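# Remove the blue snap-on lid from its jar

## Task

Get the blue snap-on lid off its jar without knocking that jar over. At the end the jar must stand on the mat, the lid must rest apart from it, every other jar must be upright, and any jar that was closed must still be closed. Levering or tipping the lid off is allowed.

## Robot and tools

Robot: two arms, left_arm and right_arm, each with six joints and a two-finger gripper. Joint order, always: waist, shoulder, elbow, wrist pitch, wrist yaw, wrist roll. Stated ranges in rad: waist -2.618 to 3.054, shoulder 0.000 to 3.142, elbow 0.000 to 3.142, wrist pitch -1.571 to 1.571, wrist yaw -1.571 to 1.571, wrist roll -2.094 to 2.094. The true ends may differ from these by up to 0.059 rad either way.

Frames: the scene frame has its origin at table-top height, halfway between the arms' nominal bases, +z up, +x out over the table, and left_arm on the +y side. Arm names do not match image sides. The calibrated bases are: left_arm at (+0.030, +0.376, 0) m, quat_wxyz (+1.000, 0, 0, +0.007); right_arm at (+0.025, -0.246, 0) m, quat_wxyz (+1.000, 0, 0, -0.029). Up is +z in both base frames. Each gripper's reported position, orientation and camera pose use that arm's own base frame. Fixed cameras and the table use the scene frame. Reported hand poses can be off by a few cm, more when the arm is stretched far. The fingers point along the gripper's +z axis and open and close along its y axis. end_effector_position is the point between the pads, about 1 cm behind the tips.

The row: every command row holds 14 numbers in [-1, 1], even when only one arm moves. Numbers 1-6 are left_arm's joints, 7 is left_arm's opening, 8-13 are right_arm's joints, 14 is right_arm's opening. The joint numbers are offsets, not poses. They are scaled so that 1.0 equals 2.224 rad for waist, shoulder and elbow, and 8.485 rad for the three wrist joints. They are counted from the Joint targets in force when the action or move begins, not from the previous row. Sending the same offset again therefore moves the joint further. A 0 keeps that joint where its target is. The opening is absolute: +1 is fully open and -1 is closed. A 0 there is a real command, so repeat the current value to leave a gripper unchanged.

execute_actions(actions, cameras): actions is a list of actions. Each action is a list of up to 15 rows, one row per 1/30 s step; if it has fewer rows, the last row repeats to fill the 15 steps. An empty list only reports state. An action is rejected for both arms if it would send a joint more than 0.059 rad past its stated range. If the first action fails that check, or any action is malformed, the whole call is rejected.

move(target, speed, blend, opening_speed, blocking, cameras): target is one 14-number row or a list of up to 15 rows. Every row's offsets count from the same starting Joint targets, not from the row before. All joints move in step, so grippers follow curves, and nothing is steered around obstacles. speed is in rad/s for the joint that has farthest to go: 0.01 to 12.57, default 0.5. blend, in rad, rounds corners in a list. opening_speed is per second on the -1..+1 scale, 0.2 or more. Paths shorter than 0.5 s are slowed down. Paths longer than 10 s stop before their targets. blocking=false returns after about 0.5 s while the move keeps running. The result adds a move: line: done, off_target (at rest, a joint more than 0.035 rad off), moving, held or fault, and limits=held if steps were withheld. Being done or off_target says nothing about contact.

wait(seconds 0 to 10) lets the scene run with the last commands held. stop brakes a running move and needs room to do it. zoom_image(camera, region [x0, y0, x1, y1] in pixels, at most 504x504) enlarges part of the latest image. finished_scene(scene 1) ends the scene for good.

Cameras: cam_high, cam_low, cam_left_wrist, cam_right_wrist, each 672x504, with (0,0) at the top-left.

Result lines: Joint positions and Joint velocities give each arm's six joints (rad, rad/s) and then the finger gap (m; 0.094 is fully open). Joint targets is the base for your next offsets. Tool commands shows the current gripper commands. grip_measured is the opening on the command scale. grip_effort_nm is the gripper motor effort (negative closes) and is not a finger force. Joint torques use the same joint order, positive toward larger angles; joints 1-3 wrap at ±28 N m. "within noise" means an arm is still. "joint sent to its limit" means a joint was clipped at its end. "joint command not followed" means the clearance check changed some targets. MOTOR HOT appears at 75 °C, and an OVER-TEMPERATURE FAULT at 90 °C folds that arm away for the rest of the scene.

Motion limits: each step, a joint target may lead its measured angle by at most 0.339 rad (big joints) or 2.2 rad (wrist). Targets that would put the gripper more than 200 mm from where it is are scaled back. Large offsets can take several actions, and a very small offset may not move the joint at all. To stop an arm pushing on something, command its targets back past its measured positions.

Gripping: the pads squeeze at about 50-64 N each. Once the command goes about 0.05 below the reading at first contact (0.11 for small or round parts), the gripper presses at full force. Close slowly on anything fragile. To release, command well above grip_measured.

Avoid: collisions or squeezing between the two arms, including one gripper closing on the other's fingers. Avoid drops, releasing parts that are still moving, slams, hard impacts and excessive pushing. Never let anything leave the table. Do not hold loads or strain against unreachable poses for long, as motors overheat. Loose objects may occasionally get a small push from outside.

Each tool is called after "Request:" as name([rows], argument=value, ...), one row to a line, values as JSON.

## Session

Request:
execute_actions(actions=[])

Scene clock: 0.00 s.
left_arm: end_effector_position=(+0.4128, -0.0073, +0.0960) grip_measured=+1.000 grip_effort_nm=n/a end_effector_quat_wxyz=(+0.571, -0.002, +0.821, +0.000) | right_arm: end_effector_position=(+0.4078, -0.0065, +0.0954) grip_measured=+1.000 grip_effort_nm=n/a end_effector_quat_wxyz=(+0.554, +0.026, +0.832, +0.020)
Joint positions: left_arm=[-0.035 1.594 0.439 0.799 -0.036 -0.016 0.094] | right_arm=[-0.034 1.549 0.448 0.705 -0.036 0.053 0.094]
Joint velocities: within noise
Joint torques (N m): no reading
Motor temperatures (°C): left_arm=[36 47 47 51 34 28 33] | right_arm=[28 48 45 46 30 36 33]
Heat: left arm: 51 °C; right arm: 48 °C.
Joint targets: left_arm=[-0.030 1.574 0.458 0.825 -0.041 -0.021] | right_arm=[-0.029 1.536 0.460 0.709 -0.042 0.049]
Tool commands: left_gripper/opening=+1.0 right_gripper/opening=+1.0

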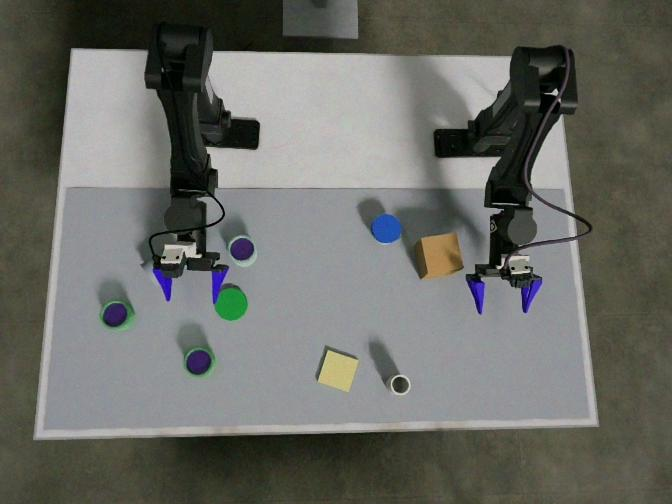

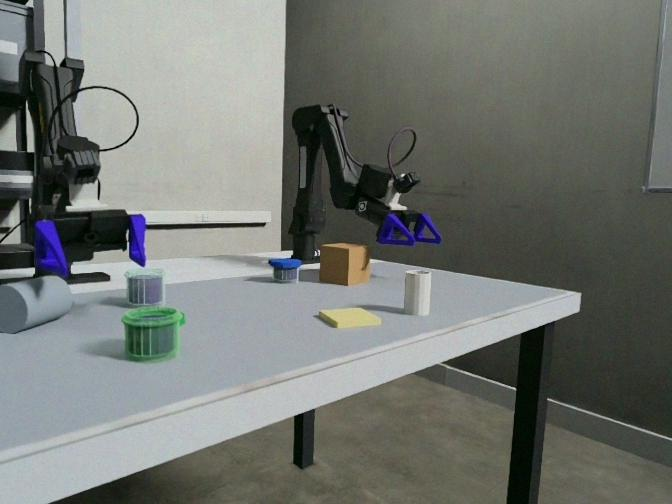

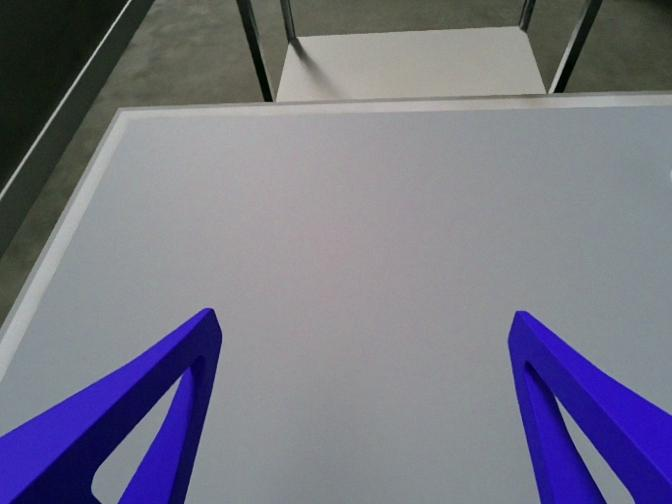

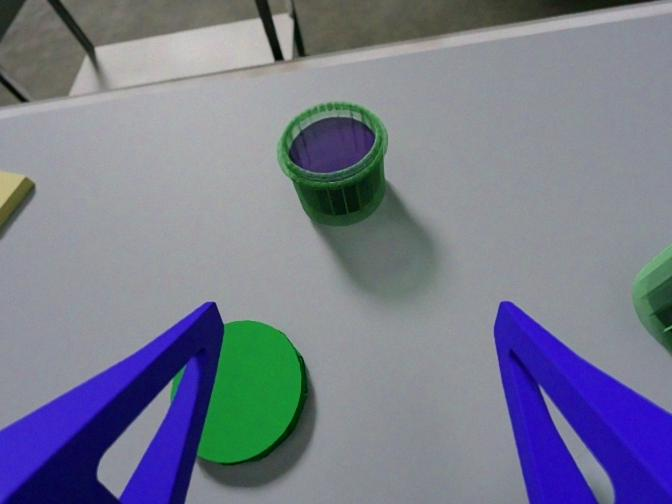

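Request:
zoom_image(camera="cam_low", region=[240, 230, 400, 310])

Request:
zoom_image(camera="cam_high", region=[320, 170, 480, 290])

Scaled by 3.150 from the camera's 672x504 image, which has a finer 960x720 frame.

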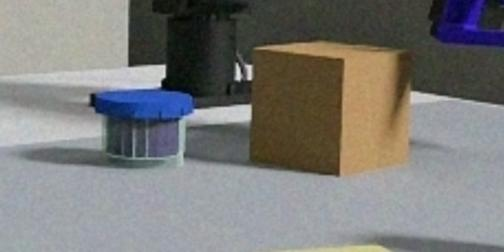

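Scaled by 3.150 from the camera's 672x504 image, which has a finer 960x720 frame.

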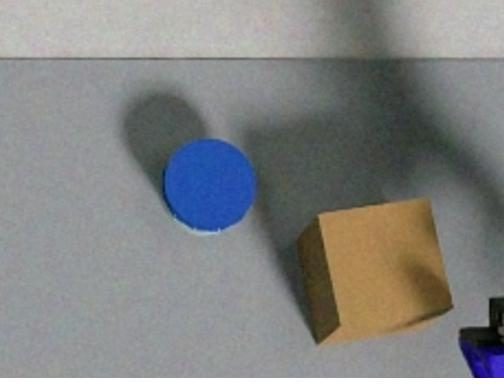

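Request:
move(target=[0,0,0,0,0,0,1,0.517,-0.039,0.391,-0.199,0.005,-0.006,1], speed=1.0)

Scene clock: 5.70 s.
left_arm: end_effector_position=(+0.4128, -0.0073, +0.0960) grip_measured=+1.000 grip_effort_nm=-0.017 end_effector_quat_wxyz=(+0.571, -0.002, +0.821, +0.000) | right_arm: end_effector_position=(+0.1476, +0.3196, +0.1709) grip_measured=+1.000 grip_effort_nm=-0.012 end_effector_quat_wxyz=(+0.179, -0.521, +0.825, +0.123)
Joint positions: left_arm=[-0.035 1.594 0.439 0.799 -0.036 -0.016 0.094] | right_arm=[1.127 1.477 1.295 -0.952 -0.016 0.004 0.094]
Joint velocities: within noise
Joint torques (N m): left_arm=[0.08 -5.78 6.43 2.21 0 -0.03] | right_arm=[0.02 -7.57 8.72 0.96 0.08 -0.11]
Motor temperatures (°C): left_arm=[36 47 47 52 34 28 33] | right_arm=[28 49 46 46 30 36 32]
Heat: left arm: 52 °C; right arm: 49 °C.
Joint targets: left_arm=[-0.030 1.574 0.458 0.825 -0.041 -0.021] | right_arm=[1.121 1.450 1.330 -0.979 0.001 -0.002]
move: done

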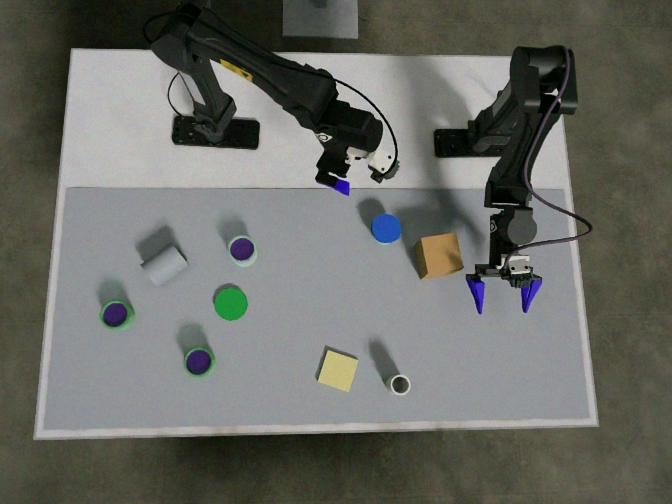

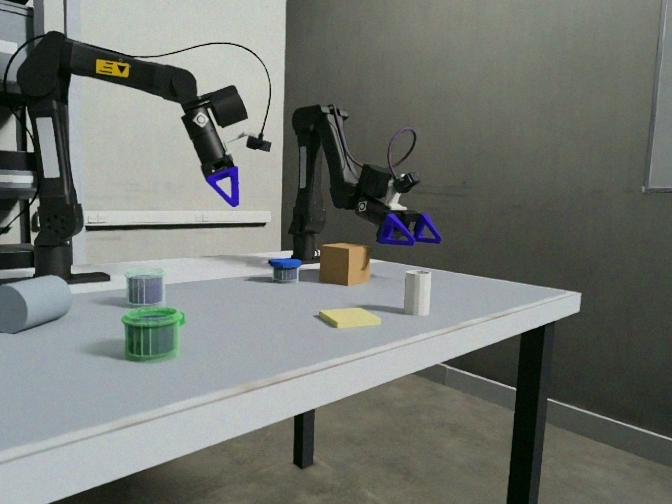

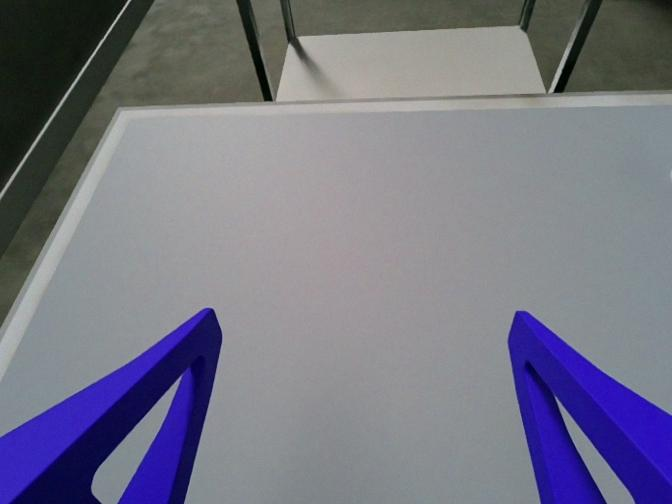

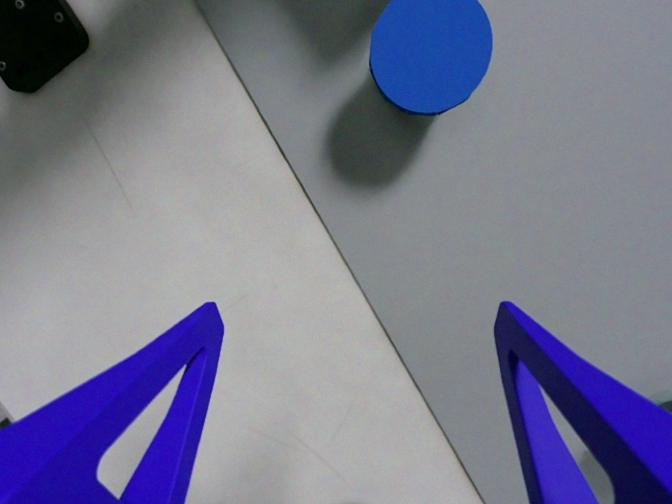

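Request:
zoom_image(camera="cam_right_wrist", region=[340, 0, 540, 150])

Request:
zoom_image(camera="cam_low", region=[255, 250, 315, 295])

Request:
zoom_image(camera="cam_low", region=[90, 250, 250, 370])

Scaled by 2.520 from the camera's 672x504 image, which has a finer 960x720 frame.

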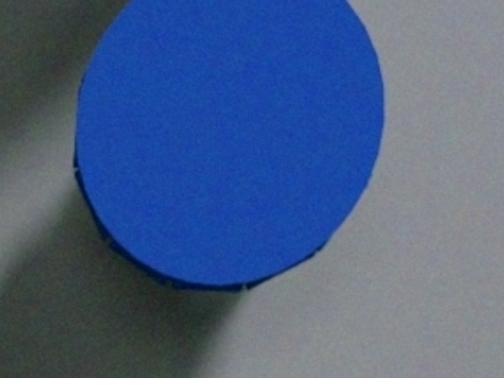

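Scaled by 8.400 from the camera's 672x504 image, which has a finer 960x720 frame.

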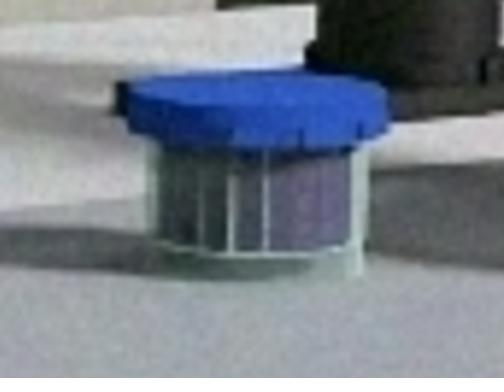

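Scaled by 3.150 from the camera's 672x504 image, which has a finer 960x720 frame.

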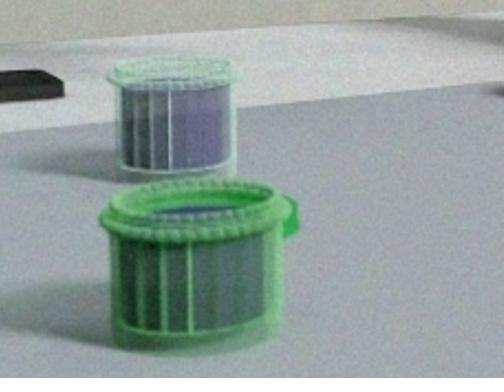

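Request:
zoom_image(camera="cam_low", region=[170, 70, 290, 220])

Request:
zoom_image(camera="cam_low", region=[350, 160, 450, 250])

Scaled by 3.360 from the camera's 672x504 image, which has a finer 960x720 frame.

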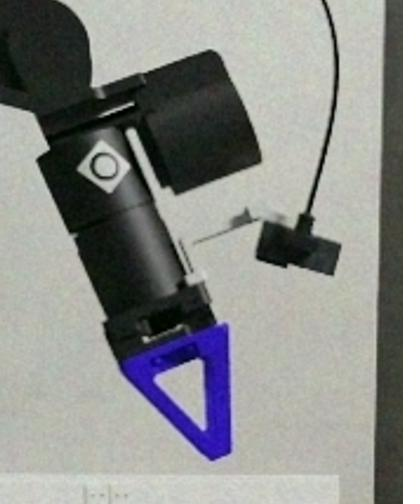

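Scaled by 5.040 from the camera's 672x504 image, which has a finer 960x720 frame.

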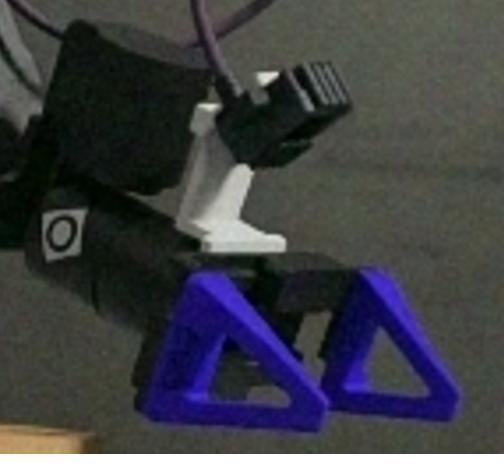

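Request:
move(target=[0,0,0,0,0,0,1,-0.0445,-0.0418,-0.473,0.1836,0,0,1], speed=1.0, cameras=["cam_high","cam_low","cam_right_wrist"])

Scene clock: 12.67 s.
left_arm: end_effector_position=(+0.4128, -0.0073, +0.0960) grip_measured=+1.000 grip_effort_nm=-0.017 end_effector_quat_wxyz=(+0.571, -0.002, +0.821, +0.000) | right_arm: end_effector_position=(+0.1722, +0.2970, +0.0507) grip_measured=+1.000 grip_effort_nm=-0.017 end_effector_quat_wxyz=(+0.409, -0.434, +0.765, +0.243)
Joint positions: left_arm=[-0.035 1.594 0.439 0.799 -0.036 -0.016 0.094] | right_arm=[1.035 1.383 0.284 0.519 -0.015 0.01 0.094]
Joint velocities: within noise
Joint torques (N m): left_arm=[0.12 -5.85 6.41 2.21 0.03 -0.01] | right_arm=[-0.64 -5.49 4.23 2.55 0.06 -0.12]
Motor temperatures (°C): left_arm=[35 47 47 53 34 28 33] | right_arm=[28 49 46 46 30 36 32]
Heat: left arm: 53 °C; right arm: 49 °C.
Joint targets: left_arm=[-0.030 1.574 0.458 0.825 -0.041 -0.021] | right_arm=[1.022 1.357 0.278 0.579 0.001 -0.002]
move: off_target (right_arm); right_arm: the wrist pitch is farthest, 0.059 rad from its target
Images, in order (width x height): cam_high 672x504, cam_low 672x504, cam_right_wrist 672x504.

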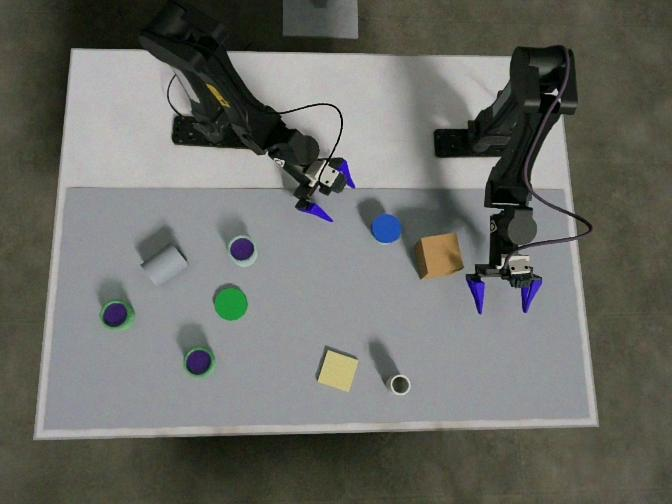

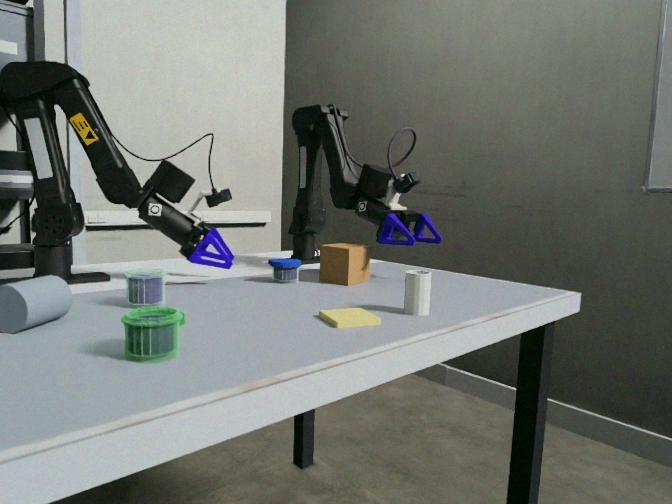

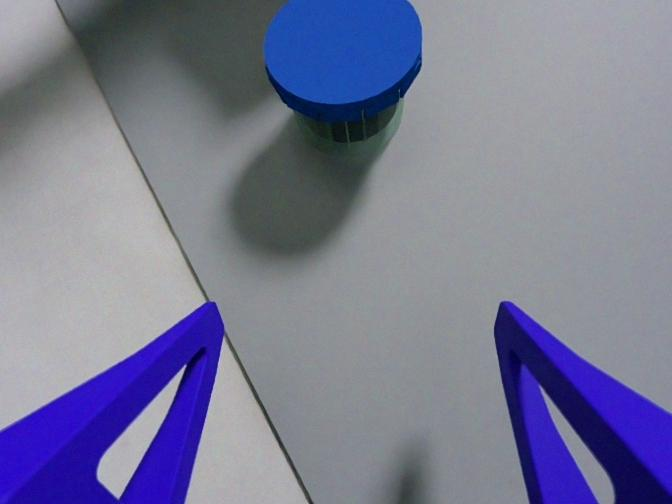

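Request:
move(target=[0,0,0,0,0,0,1,0.009,0.1655,0.0616,0.0355,0,0,1], speed=0.6, cameras=["cam_high","cam_low","cam_right_wrist"])

Request:
zoom_image(camera="cam_low", region=[180, 210, 340, 310])

Scene clock: 15.30 s.
left_arm: end_effector_position=(+0.4128, -0.0073, +0.0960) grip_measured=+1.000 grip_effort_nm=-0.012 end_effector_quat_wxyz=(+0.571, -0.002, +0.821, +0.000) | right_arm: end_effector_position=(+0.1971, +0.3384, +0.0339) grip_measured=+1.000 grip_effort_nm=-0.017 end_effector_quat_wxyz=(+0.435, -0.426, +0.751, +0.257)
Joint positions: left_arm=[-0.035 1.594 0.439 0.799 -0.036 -0.016 0.094] | right_arm=[1.035 1.719 0.386 0.82 -0.013 0.01 0.094]
Joint velocities: within noise
Joint torques (N m): left_arm=[0.09 -5.74 6.43 2.21 0 -0.01] | right_arm=[0.32 -4.74 6.01 2.62 0.09 -0.08]
Motor temperatures (°C): left_arm=[35 47 47 53 34 28 33] | right_arm=[28 49 46 47 30 35 32]
Heat: left arm: 53 °C; right arm: 49 °C.
Joint targets: left_arm=[-0.030 1.574 0.458 0.825 -0.041 -0.021] | right_arm=[1.042 1.725 0.415 0.880 0.001 -0.002]
move: off_target (right_arm); right_arm: the wrist pitch is farthest, 0.060 rad from its target
Images, in order (width x height): cam_high 672x504, cam_low 672x504, cam_right_wrist 672x504.

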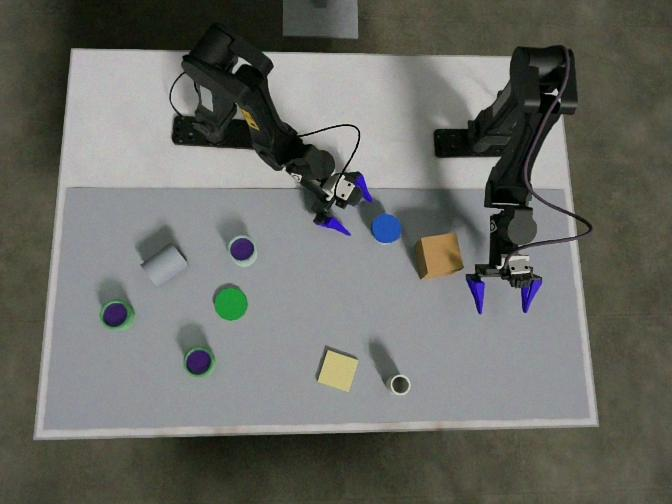

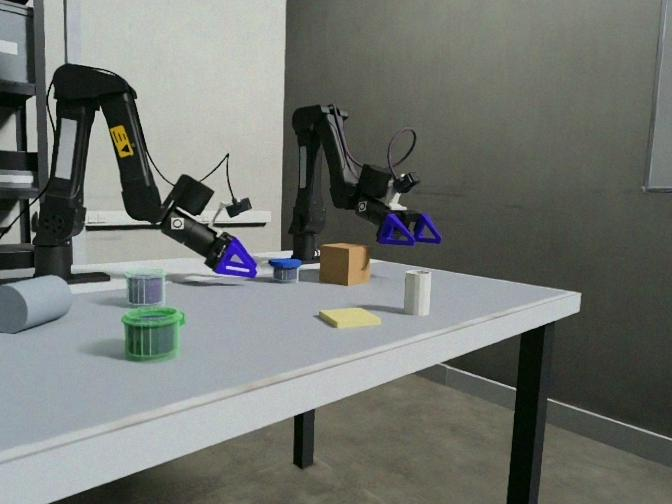

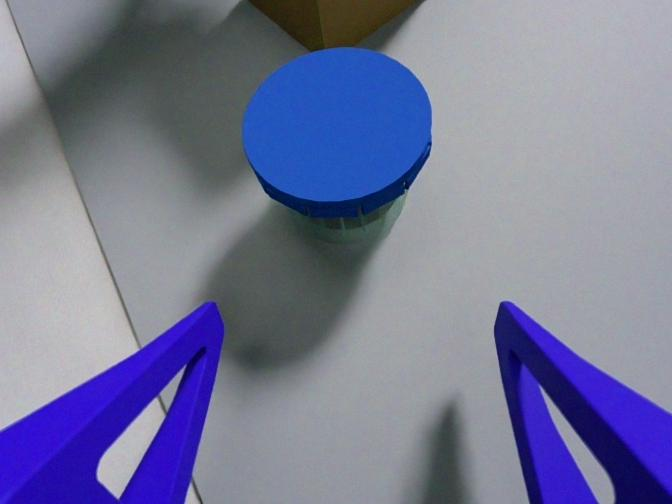

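Scaled by 3.150 from the camera's 672x504 image, which has a finer 960x720 frame.

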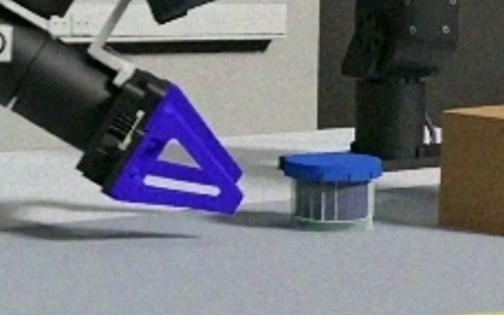

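Request:
move(target=[0,0,0,0,0,0,1,0.0081,0.1169,0.1102,0.0035,0,0,1], speed=0.3, cameras=["cam_high","cam_low","cam_right_wrist"])

Request:
zoom_image(camera="cam_low", region=[180, 210, 340, 310])

Request:
zoom_image(camera="cam_high", region=[320, 170, 480, 290])

Scene clock: 17.30 s.
left_arm: end_effector_position=(+0.4128, -0.0073, +0.0960) grip_measured=+1.000 grip_effort_nm=-0.017 end_effector_quat_wxyz=(+0.571, -0.002, +0.821, +0.000) | right_arm: end_effector_position=(+0.2258, +0.3966, +0.0182) grip_measured=+1.000 grip_effort_nm=-0.017 end_effector_quat_wxyz=(+0.440, -0.428, +0.744, +0.262)
Joint positions: left_arm=[-0.035 1.594 0.439 0.799 -0.036 -0.016 0.094] | right_arm=[1.047 1.975 0.632 0.849 -0.01 0.01 0.094]
Joint velocities: within noise
Joint torques (N m): left_arm=[0.02 -5.79 6.38 2.22 0 -0.02] | right_arm=[0.66 -6.58 6.17 2.67 0.08 -0.07]
Motor temperatures (°C): left_arm=[35 47 47 53 34 28 33] | right_arm=[28 49 46 48 30 35 32]
Heat: left arm: 53 °C; right arm: 49 °C.
Joint targets: left_arm=[-0.030 1.574 0.458 0.825 -0.041 -0.021] | right_arm=[1.060 1.985 0.660 0.910 0.001 -0.002]
move: off_target (right_arm); right_arm: the wrist pitch is farthest, 0.061 rad from its target
Images, in order (width x height): cam_high 672x504, cam_low 672x504, cam_right_wrist 672x504.

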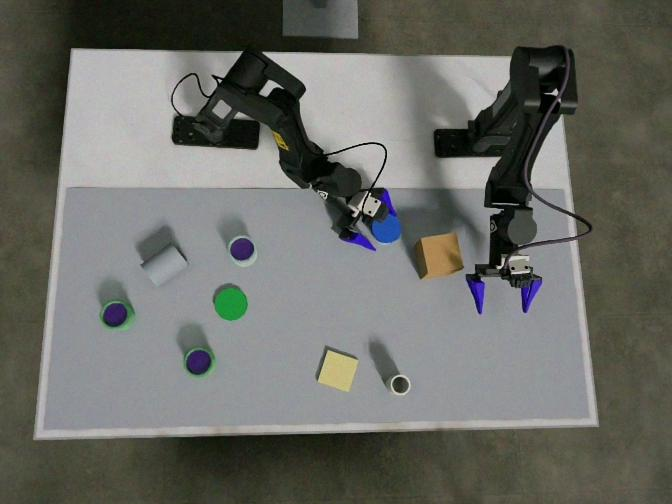

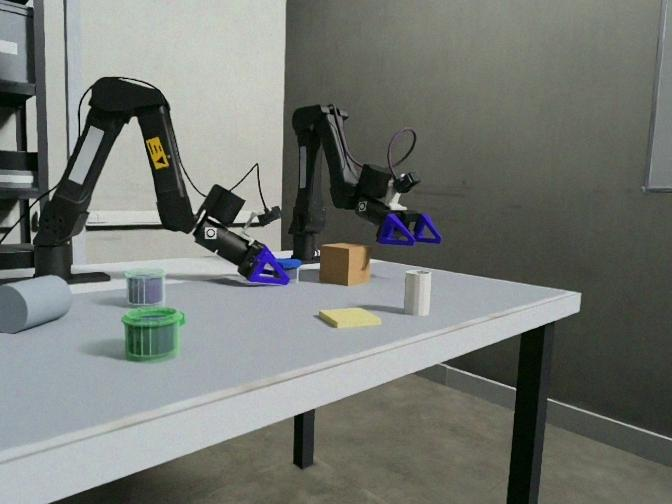

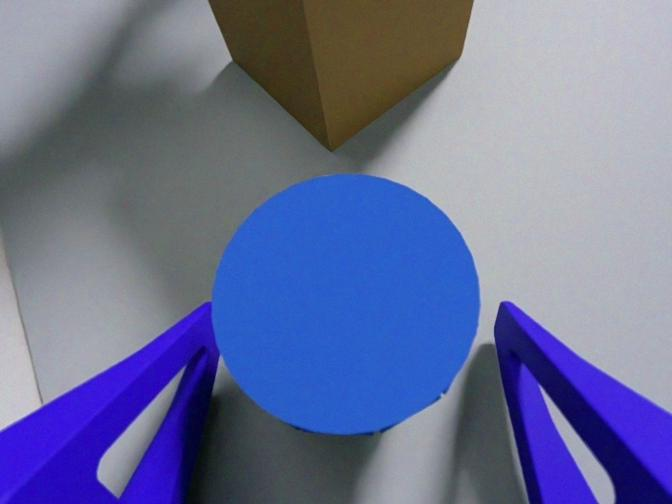

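Scaled by 3.150 from the camera's 672x504 image, which has a finer 960x720 frame.

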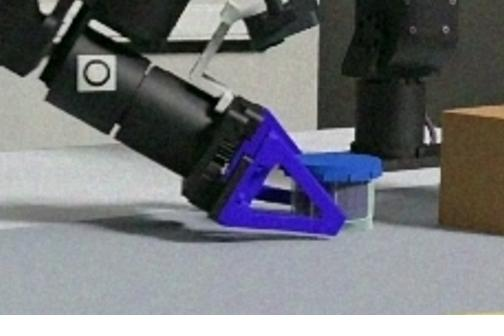

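Scaled by 3.150 from the camera's 672x504 image, which has a finer 960x720 frame.

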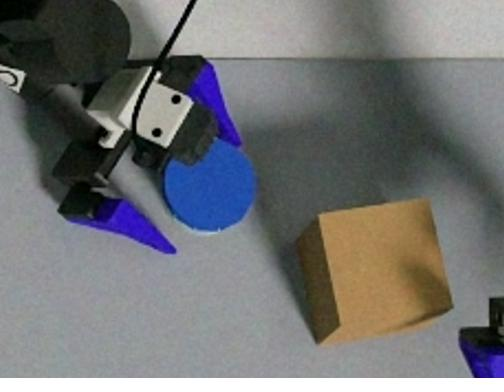

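Request:
move([
  [0,0,0,0,0,0,1,0.0054,0,0,0,0,0,1],
  [0,0,0,0,0,0,1,0.0054,0,0,0,0,0,-0.1],
], speed=0.3, opening_speed=0.6, cameras=["cam_high","cam_low","cam_right_wrist"])

Request:
zoom_image(camera="cam_low", region=[180, 210, 340, 310])

Request:
zoom_image(camera="cam_high", region=[320, 170, 480, 290])

Scene clock: 20.73 s.
left_arm: end_effector_position=(+0.4128, -0.0073, +0.0960) grip_measured=+1.000 grip_effort_nm=-0.012 end_effector_quat_wxyz=(+0.571, -0.002, +0.821, +0.000) | right_arm: end_effector_position=(+0.2240, +0.3976, +0.0182) grip_measured=+0.185 grip_effort_nm=-1.043 end_effector_quat_wxyz=(+0.443, -0.428, +0.744, +0.258)
Joint positions: left_arm=[-0.035 1.594 0.439 0.799 -0.036 -0.016 0.094] | right_arm=[1.059 1.975 0.632 0.849 0.01 0.01 0.056]
Joint velocities: within noise
Joint torques (N m): left_arm=[0.02 -5.83 6.37 2.22 0.02 0] | right_arm=[0.5 -6.79 5.93 2.65 -0.02 -0.11]
Motor temperatures (°C): left_arm=[35 46 47 54 34 28 33] | right_arm=[28 49 46 48 30 35 32]
Heat: left arm: 54 °C; right arm: 49 °C.
Joint targets: left_arm=[-0.030 1.574 0.458 0.825 -0.041 -0.021] | right_arm=[1.072 1.985 0.660 0.910 0.001 -0.002]
move: off_target (right_arm); target 2's new numbers were sent with right_arm's wrist pitch 0.061 rad from that target; right_arm: the wrist pitch is farthest, 0.061 rad from its target
Images, in order (width x height): cam_high 672x504, cam_low 672x504, cam_right_wrist 672x504.

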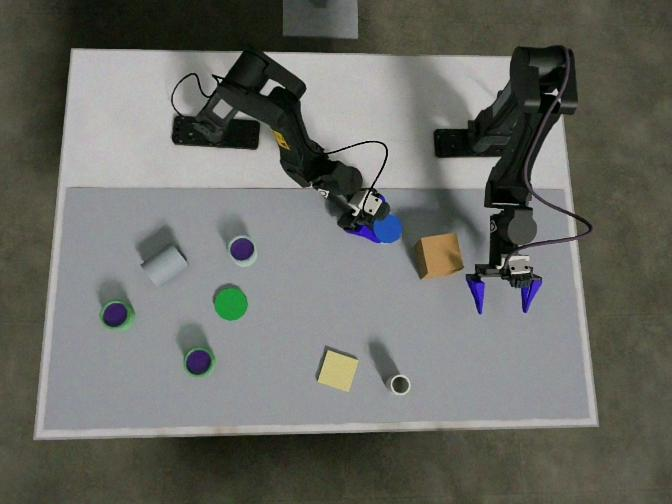

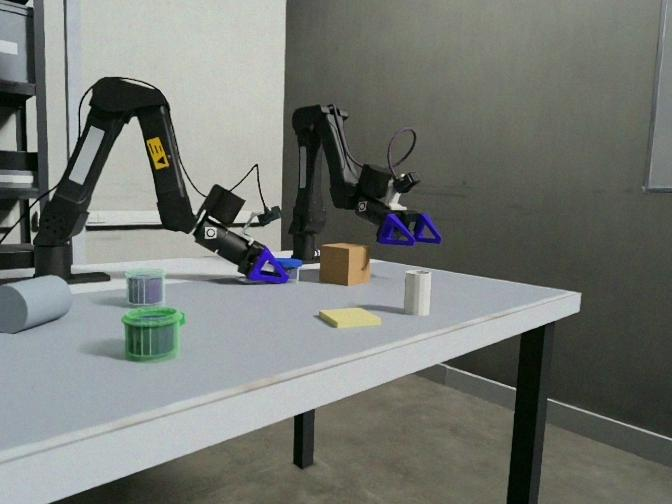

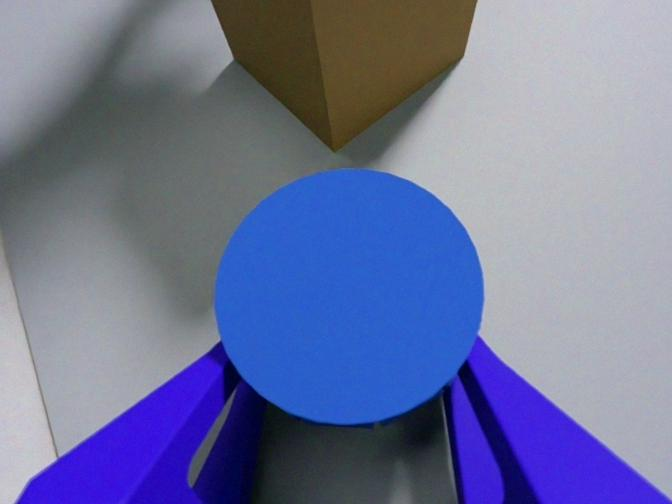

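Scaled by 3.150 from the camera's 672x504 image, which has a finer 960x720 frame.

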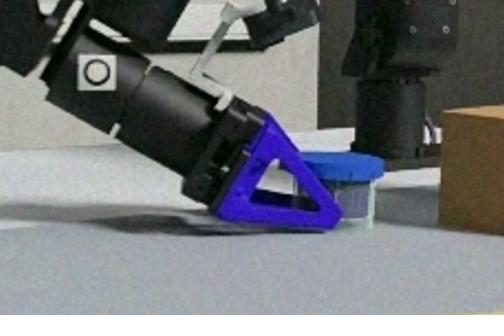

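Scaled by 3.150 from the camera's 672x504 image, which has a finer 960x720 frame.

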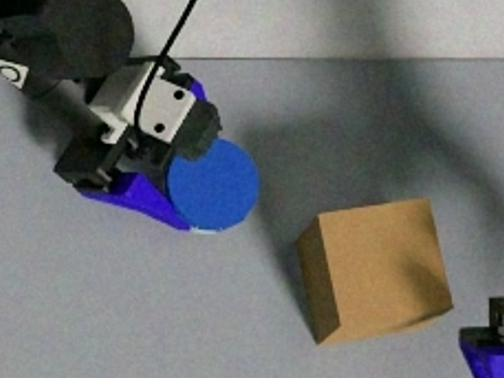

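Request:
move([
  [0,0,0,0,0,0,1,0,-0.1111,0.0265,-0.0369,0,0,-0.1],
  [0,0,0,0,0,0,1,0.1034,-0.4312,-0.1268,-0.0806,0,0,-0.1],
], speed=0.4, blend=[0.05,0])

Request:
zoom_image(camera="cam_low", region=[100, 160, 340, 340])

Scene clock: 26.97 s.
left_arm: end_effector_position=(+0.4128, -0.0073, +0.0960) grip_measured=+1.000 grip_effort_nm=-0.017 end_effector_quat_wxyz=(+0.571, -0.002, +0.821, +0.000) | right_arm: end_effector_position=(+0.0942, +0.3313, +0.1385) grip_measured=+0.184 grip_effort_nm=-1.043 end_effector_quat_wxyz=(+0.429, -0.503, +0.675, +0.327)
Joint positions: left_arm=[-0.035 1.594 0.439 0.799 -0.036 -0.016 0.094] | right_arm=[1.289 1.055 0.382 0.242 -0.003 0.01 0.056]
Joint velocities: within noise
Joint torques (N m): left_arm=[0.06 -5.71 6.53 2.21 0 -0.01] | right_arm=[0.4 -3.97 5.75 1.9 -0.01 -0.12]
Motor temperatures (°C): left_arm=[35 46 47 54 33 28 33] | right_arm=[28 49 46 48 30 35 33]
Heat: left arm: 54 °C; right arm: 49 °C.
Joint targets: left_arm=[-0.030 1.574 0.458 0.825 -0.041 -0.021] | right_arm=[1.302 1.026 0.378 0.226 0.001 -0.002]
move: done

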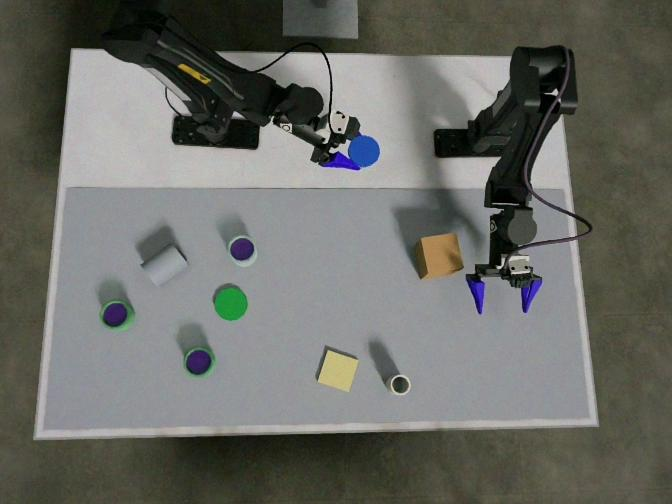

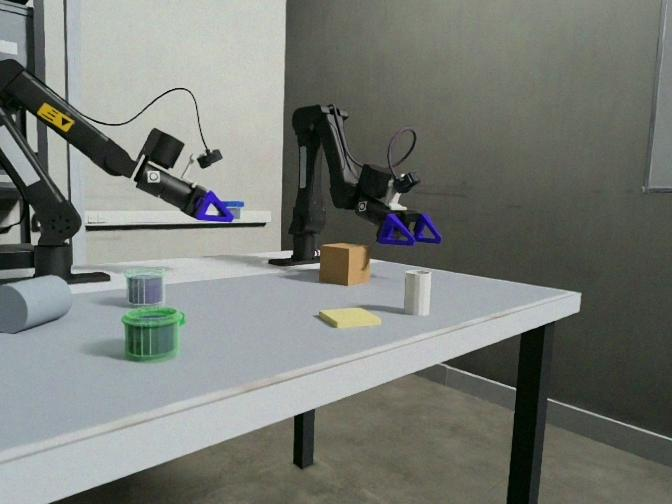

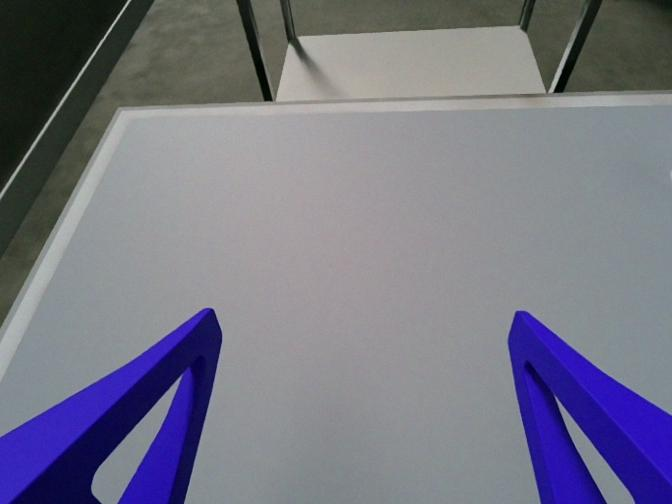

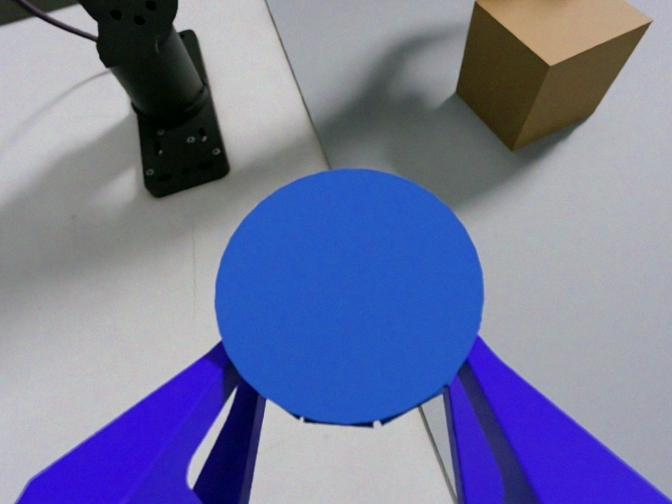

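Scaled by 2.100 from the camera's 672x504 image, which has a finer 960x720 frame.

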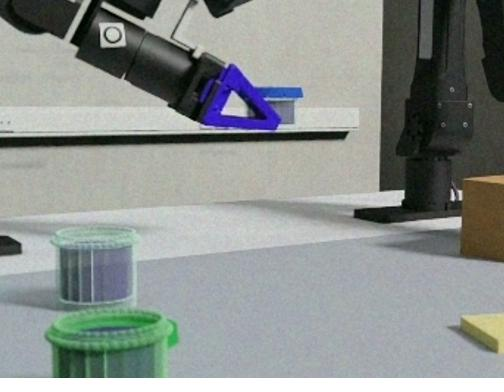

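Request:
move([
  [0,-0.483,0.0805,-0.162,0.0048,0.0025,1,0,0,0,0,0,0,-0.1],
  [-0.534,-0.483,0.0805,-0.162,0.0048,0.0025,1,0,0,0,0,0,0,-0.1],
], speed=0.9, blend=[0.3,0])

Request:
zoom_image(camera="cam_high", region=[300, 90, 460, 210])

Request:
zoom_image(camera="cam_low", region=[130, 120, 330, 270])

Scene clock: 32.37 s.
left_arm: end_effector_position=(+0.0883, -0.2376, +0.2203) grip_measured=+1.000 grip_effort_nm=-0.017 end_effector_quat_wxyz=(+0.439, +0.482, +0.693, -0.308) | right_arm: end_effector_position=(+0.0942, +0.3312, +0.1382) grip_measured=+0.184 grip_effort_nm=-1.043 end_effector_quat_wxyz=(+0.428, -0.503, +0.676, +0.327)
Joint positions: left_arm=[-1.218 0.506 0.586 -0.519 0.001 -0.003 0.094] | right_arm=[1.289 1.055 0.382 0.24 -0.003 0.01 0.056]
Joint velocities: within noise
Joint torques (N m): left_arm=[-0.29 0.53 10.36 1.53 0.08 0.08] | right_arm=[0.4 -4.11 5.75 1.89 -0.08 -0.11]
Motor temperatures (°C): left_arm=[35 46 47 53 33 28 33] | right_arm=[28 49 45 47 30 35 33]
Heat: left arm: 53 °C; right arm: 49 °C.
Joint targets: left_arm=[-1.218 0.500 0.637 -0.549 -0.001 0.000] | right_arm=[1.302 1.026 0.378 0.226 0.001 -0.002]
move: off_target (left_arm); left_arm: the elbow is farthest, 0.051 rad from its target

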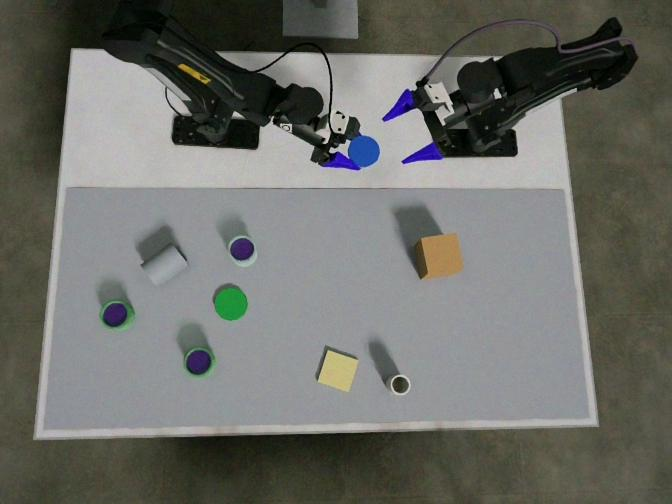

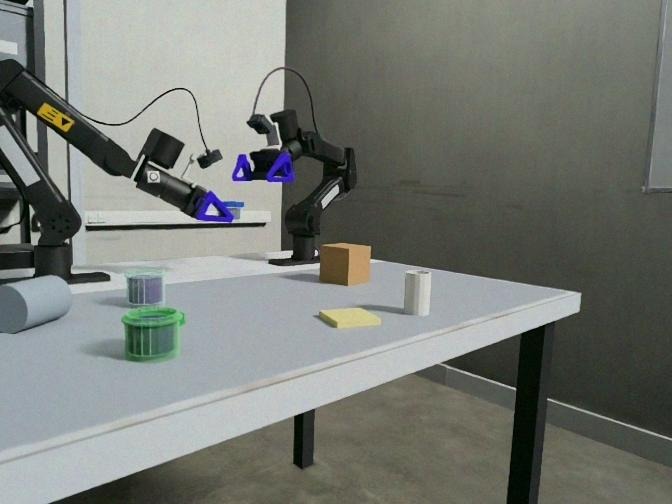

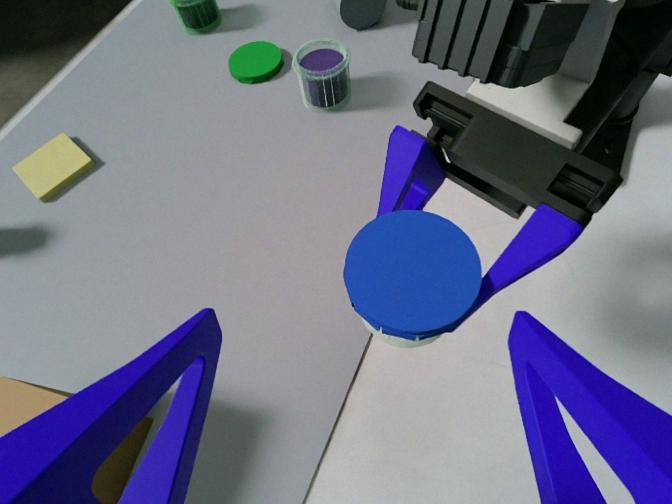

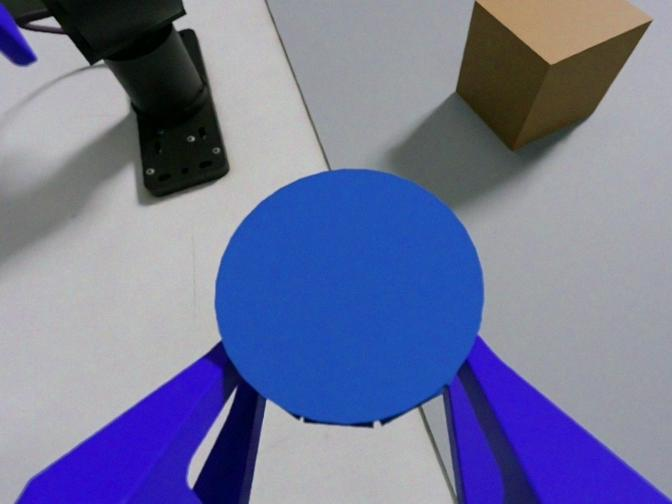

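Scaled by 3.150 from the camera's 672x504 image, which has a finer 960x720 frame.

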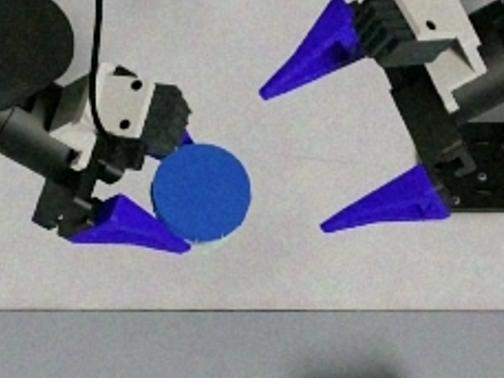

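Scaled by 2.520 from the camera's 672x504 image, which has a finer 960x720 frame.

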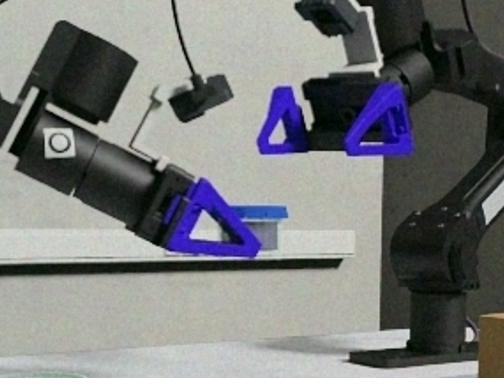

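Request:
move(target=[-0.0225,0.0306,-0.0571,0.0211,0,0,1,0,0,0,0,0,0,-0.1], speed=0.4)

Request:
zoom_image(camera="cam_high", region=[300, 90, 460, 210])

Request:
zoom_image(camera="cam_low", region=[130, 120, 330, 270])

Scene clock: 35.60 s.
left_arm: end_effector_position=(+0.0833, -0.2467, +0.1820) grip_measured=+1.000 grip_effort_nm=-0.017 end_effector_quat_wxyz=(+0.407, +0.505, +0.703, -0.291) | right_arm: end_effector_position=(+0.0942, +0.3312, +0.1382) grip_measured=+0.184 grip_effort_nm=-1.043 end_effector_quat_wxyz=(+0.428, -0.503, +0.676, +0.327)
Joint positions: left_arm=[-1.257 0.564 0.508 -0.465 -0.011 -0.003 0.094] | right_arm=[1.289 1.055 0.382 0.24 -0.003 0.01 0.056]
Joint velocities: within noise
Joint torques (N m): left_arm=[-0.47 0.91 6.6 2.95 0.04 0.08] | right_arm=[0.5 -4.1 5.85 1.89 0.03 -0.09]
Motor temperatures (°C): left_arm=[35 46 47 53 33 28 32] | right_arm=[28 48 45 47 30 35 33]
Heat: left arm: 53 °C; right arm: 48 °C.
Joint targets: left_arm=[-1.268 0.568 0.510 -0.370 -0.001 0.000] | right_arm=[1.302 1.026 0.378 0.226 0.001 -0.002]
move: off_target (left_arm); left_arm: the wrist pitch is farthest, 0.095 rad from its target

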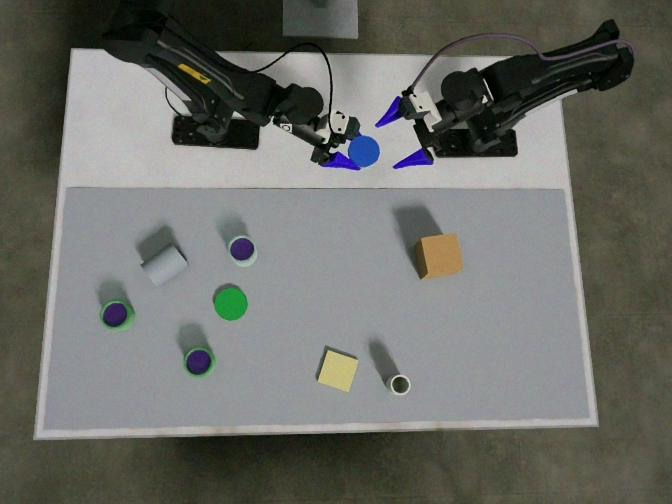

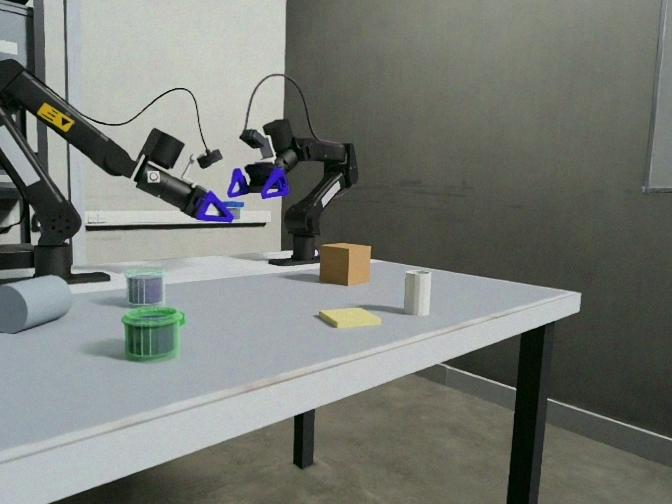

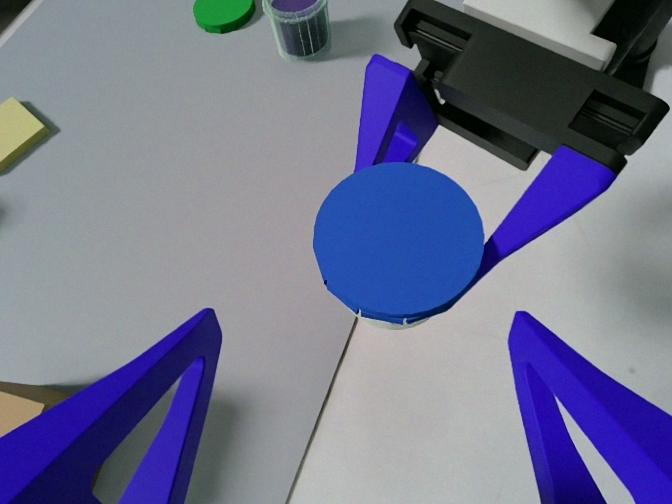

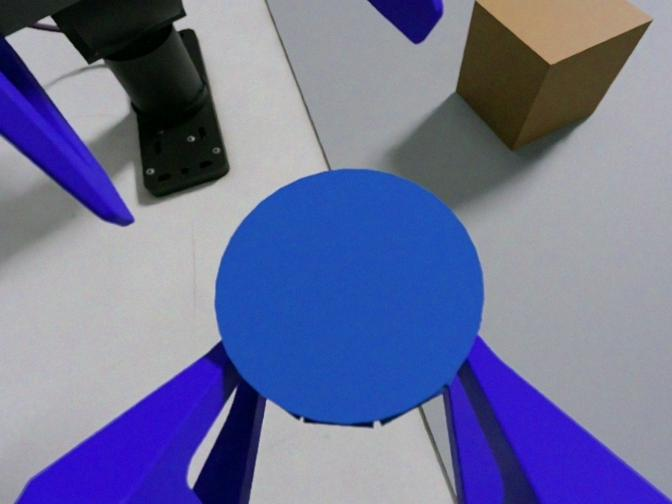

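Scaled by 3.150 from the camera's 672x504 image, which has a finer 960x720 frame.

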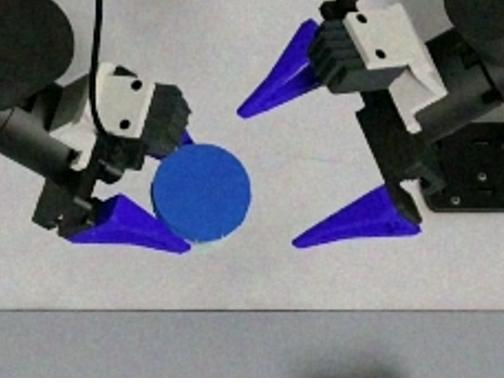

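Scaled by 2.520 from the camera's 672x504 image, which has a finer 960x720 frame.

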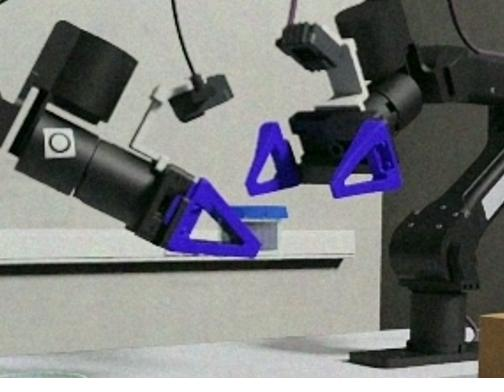

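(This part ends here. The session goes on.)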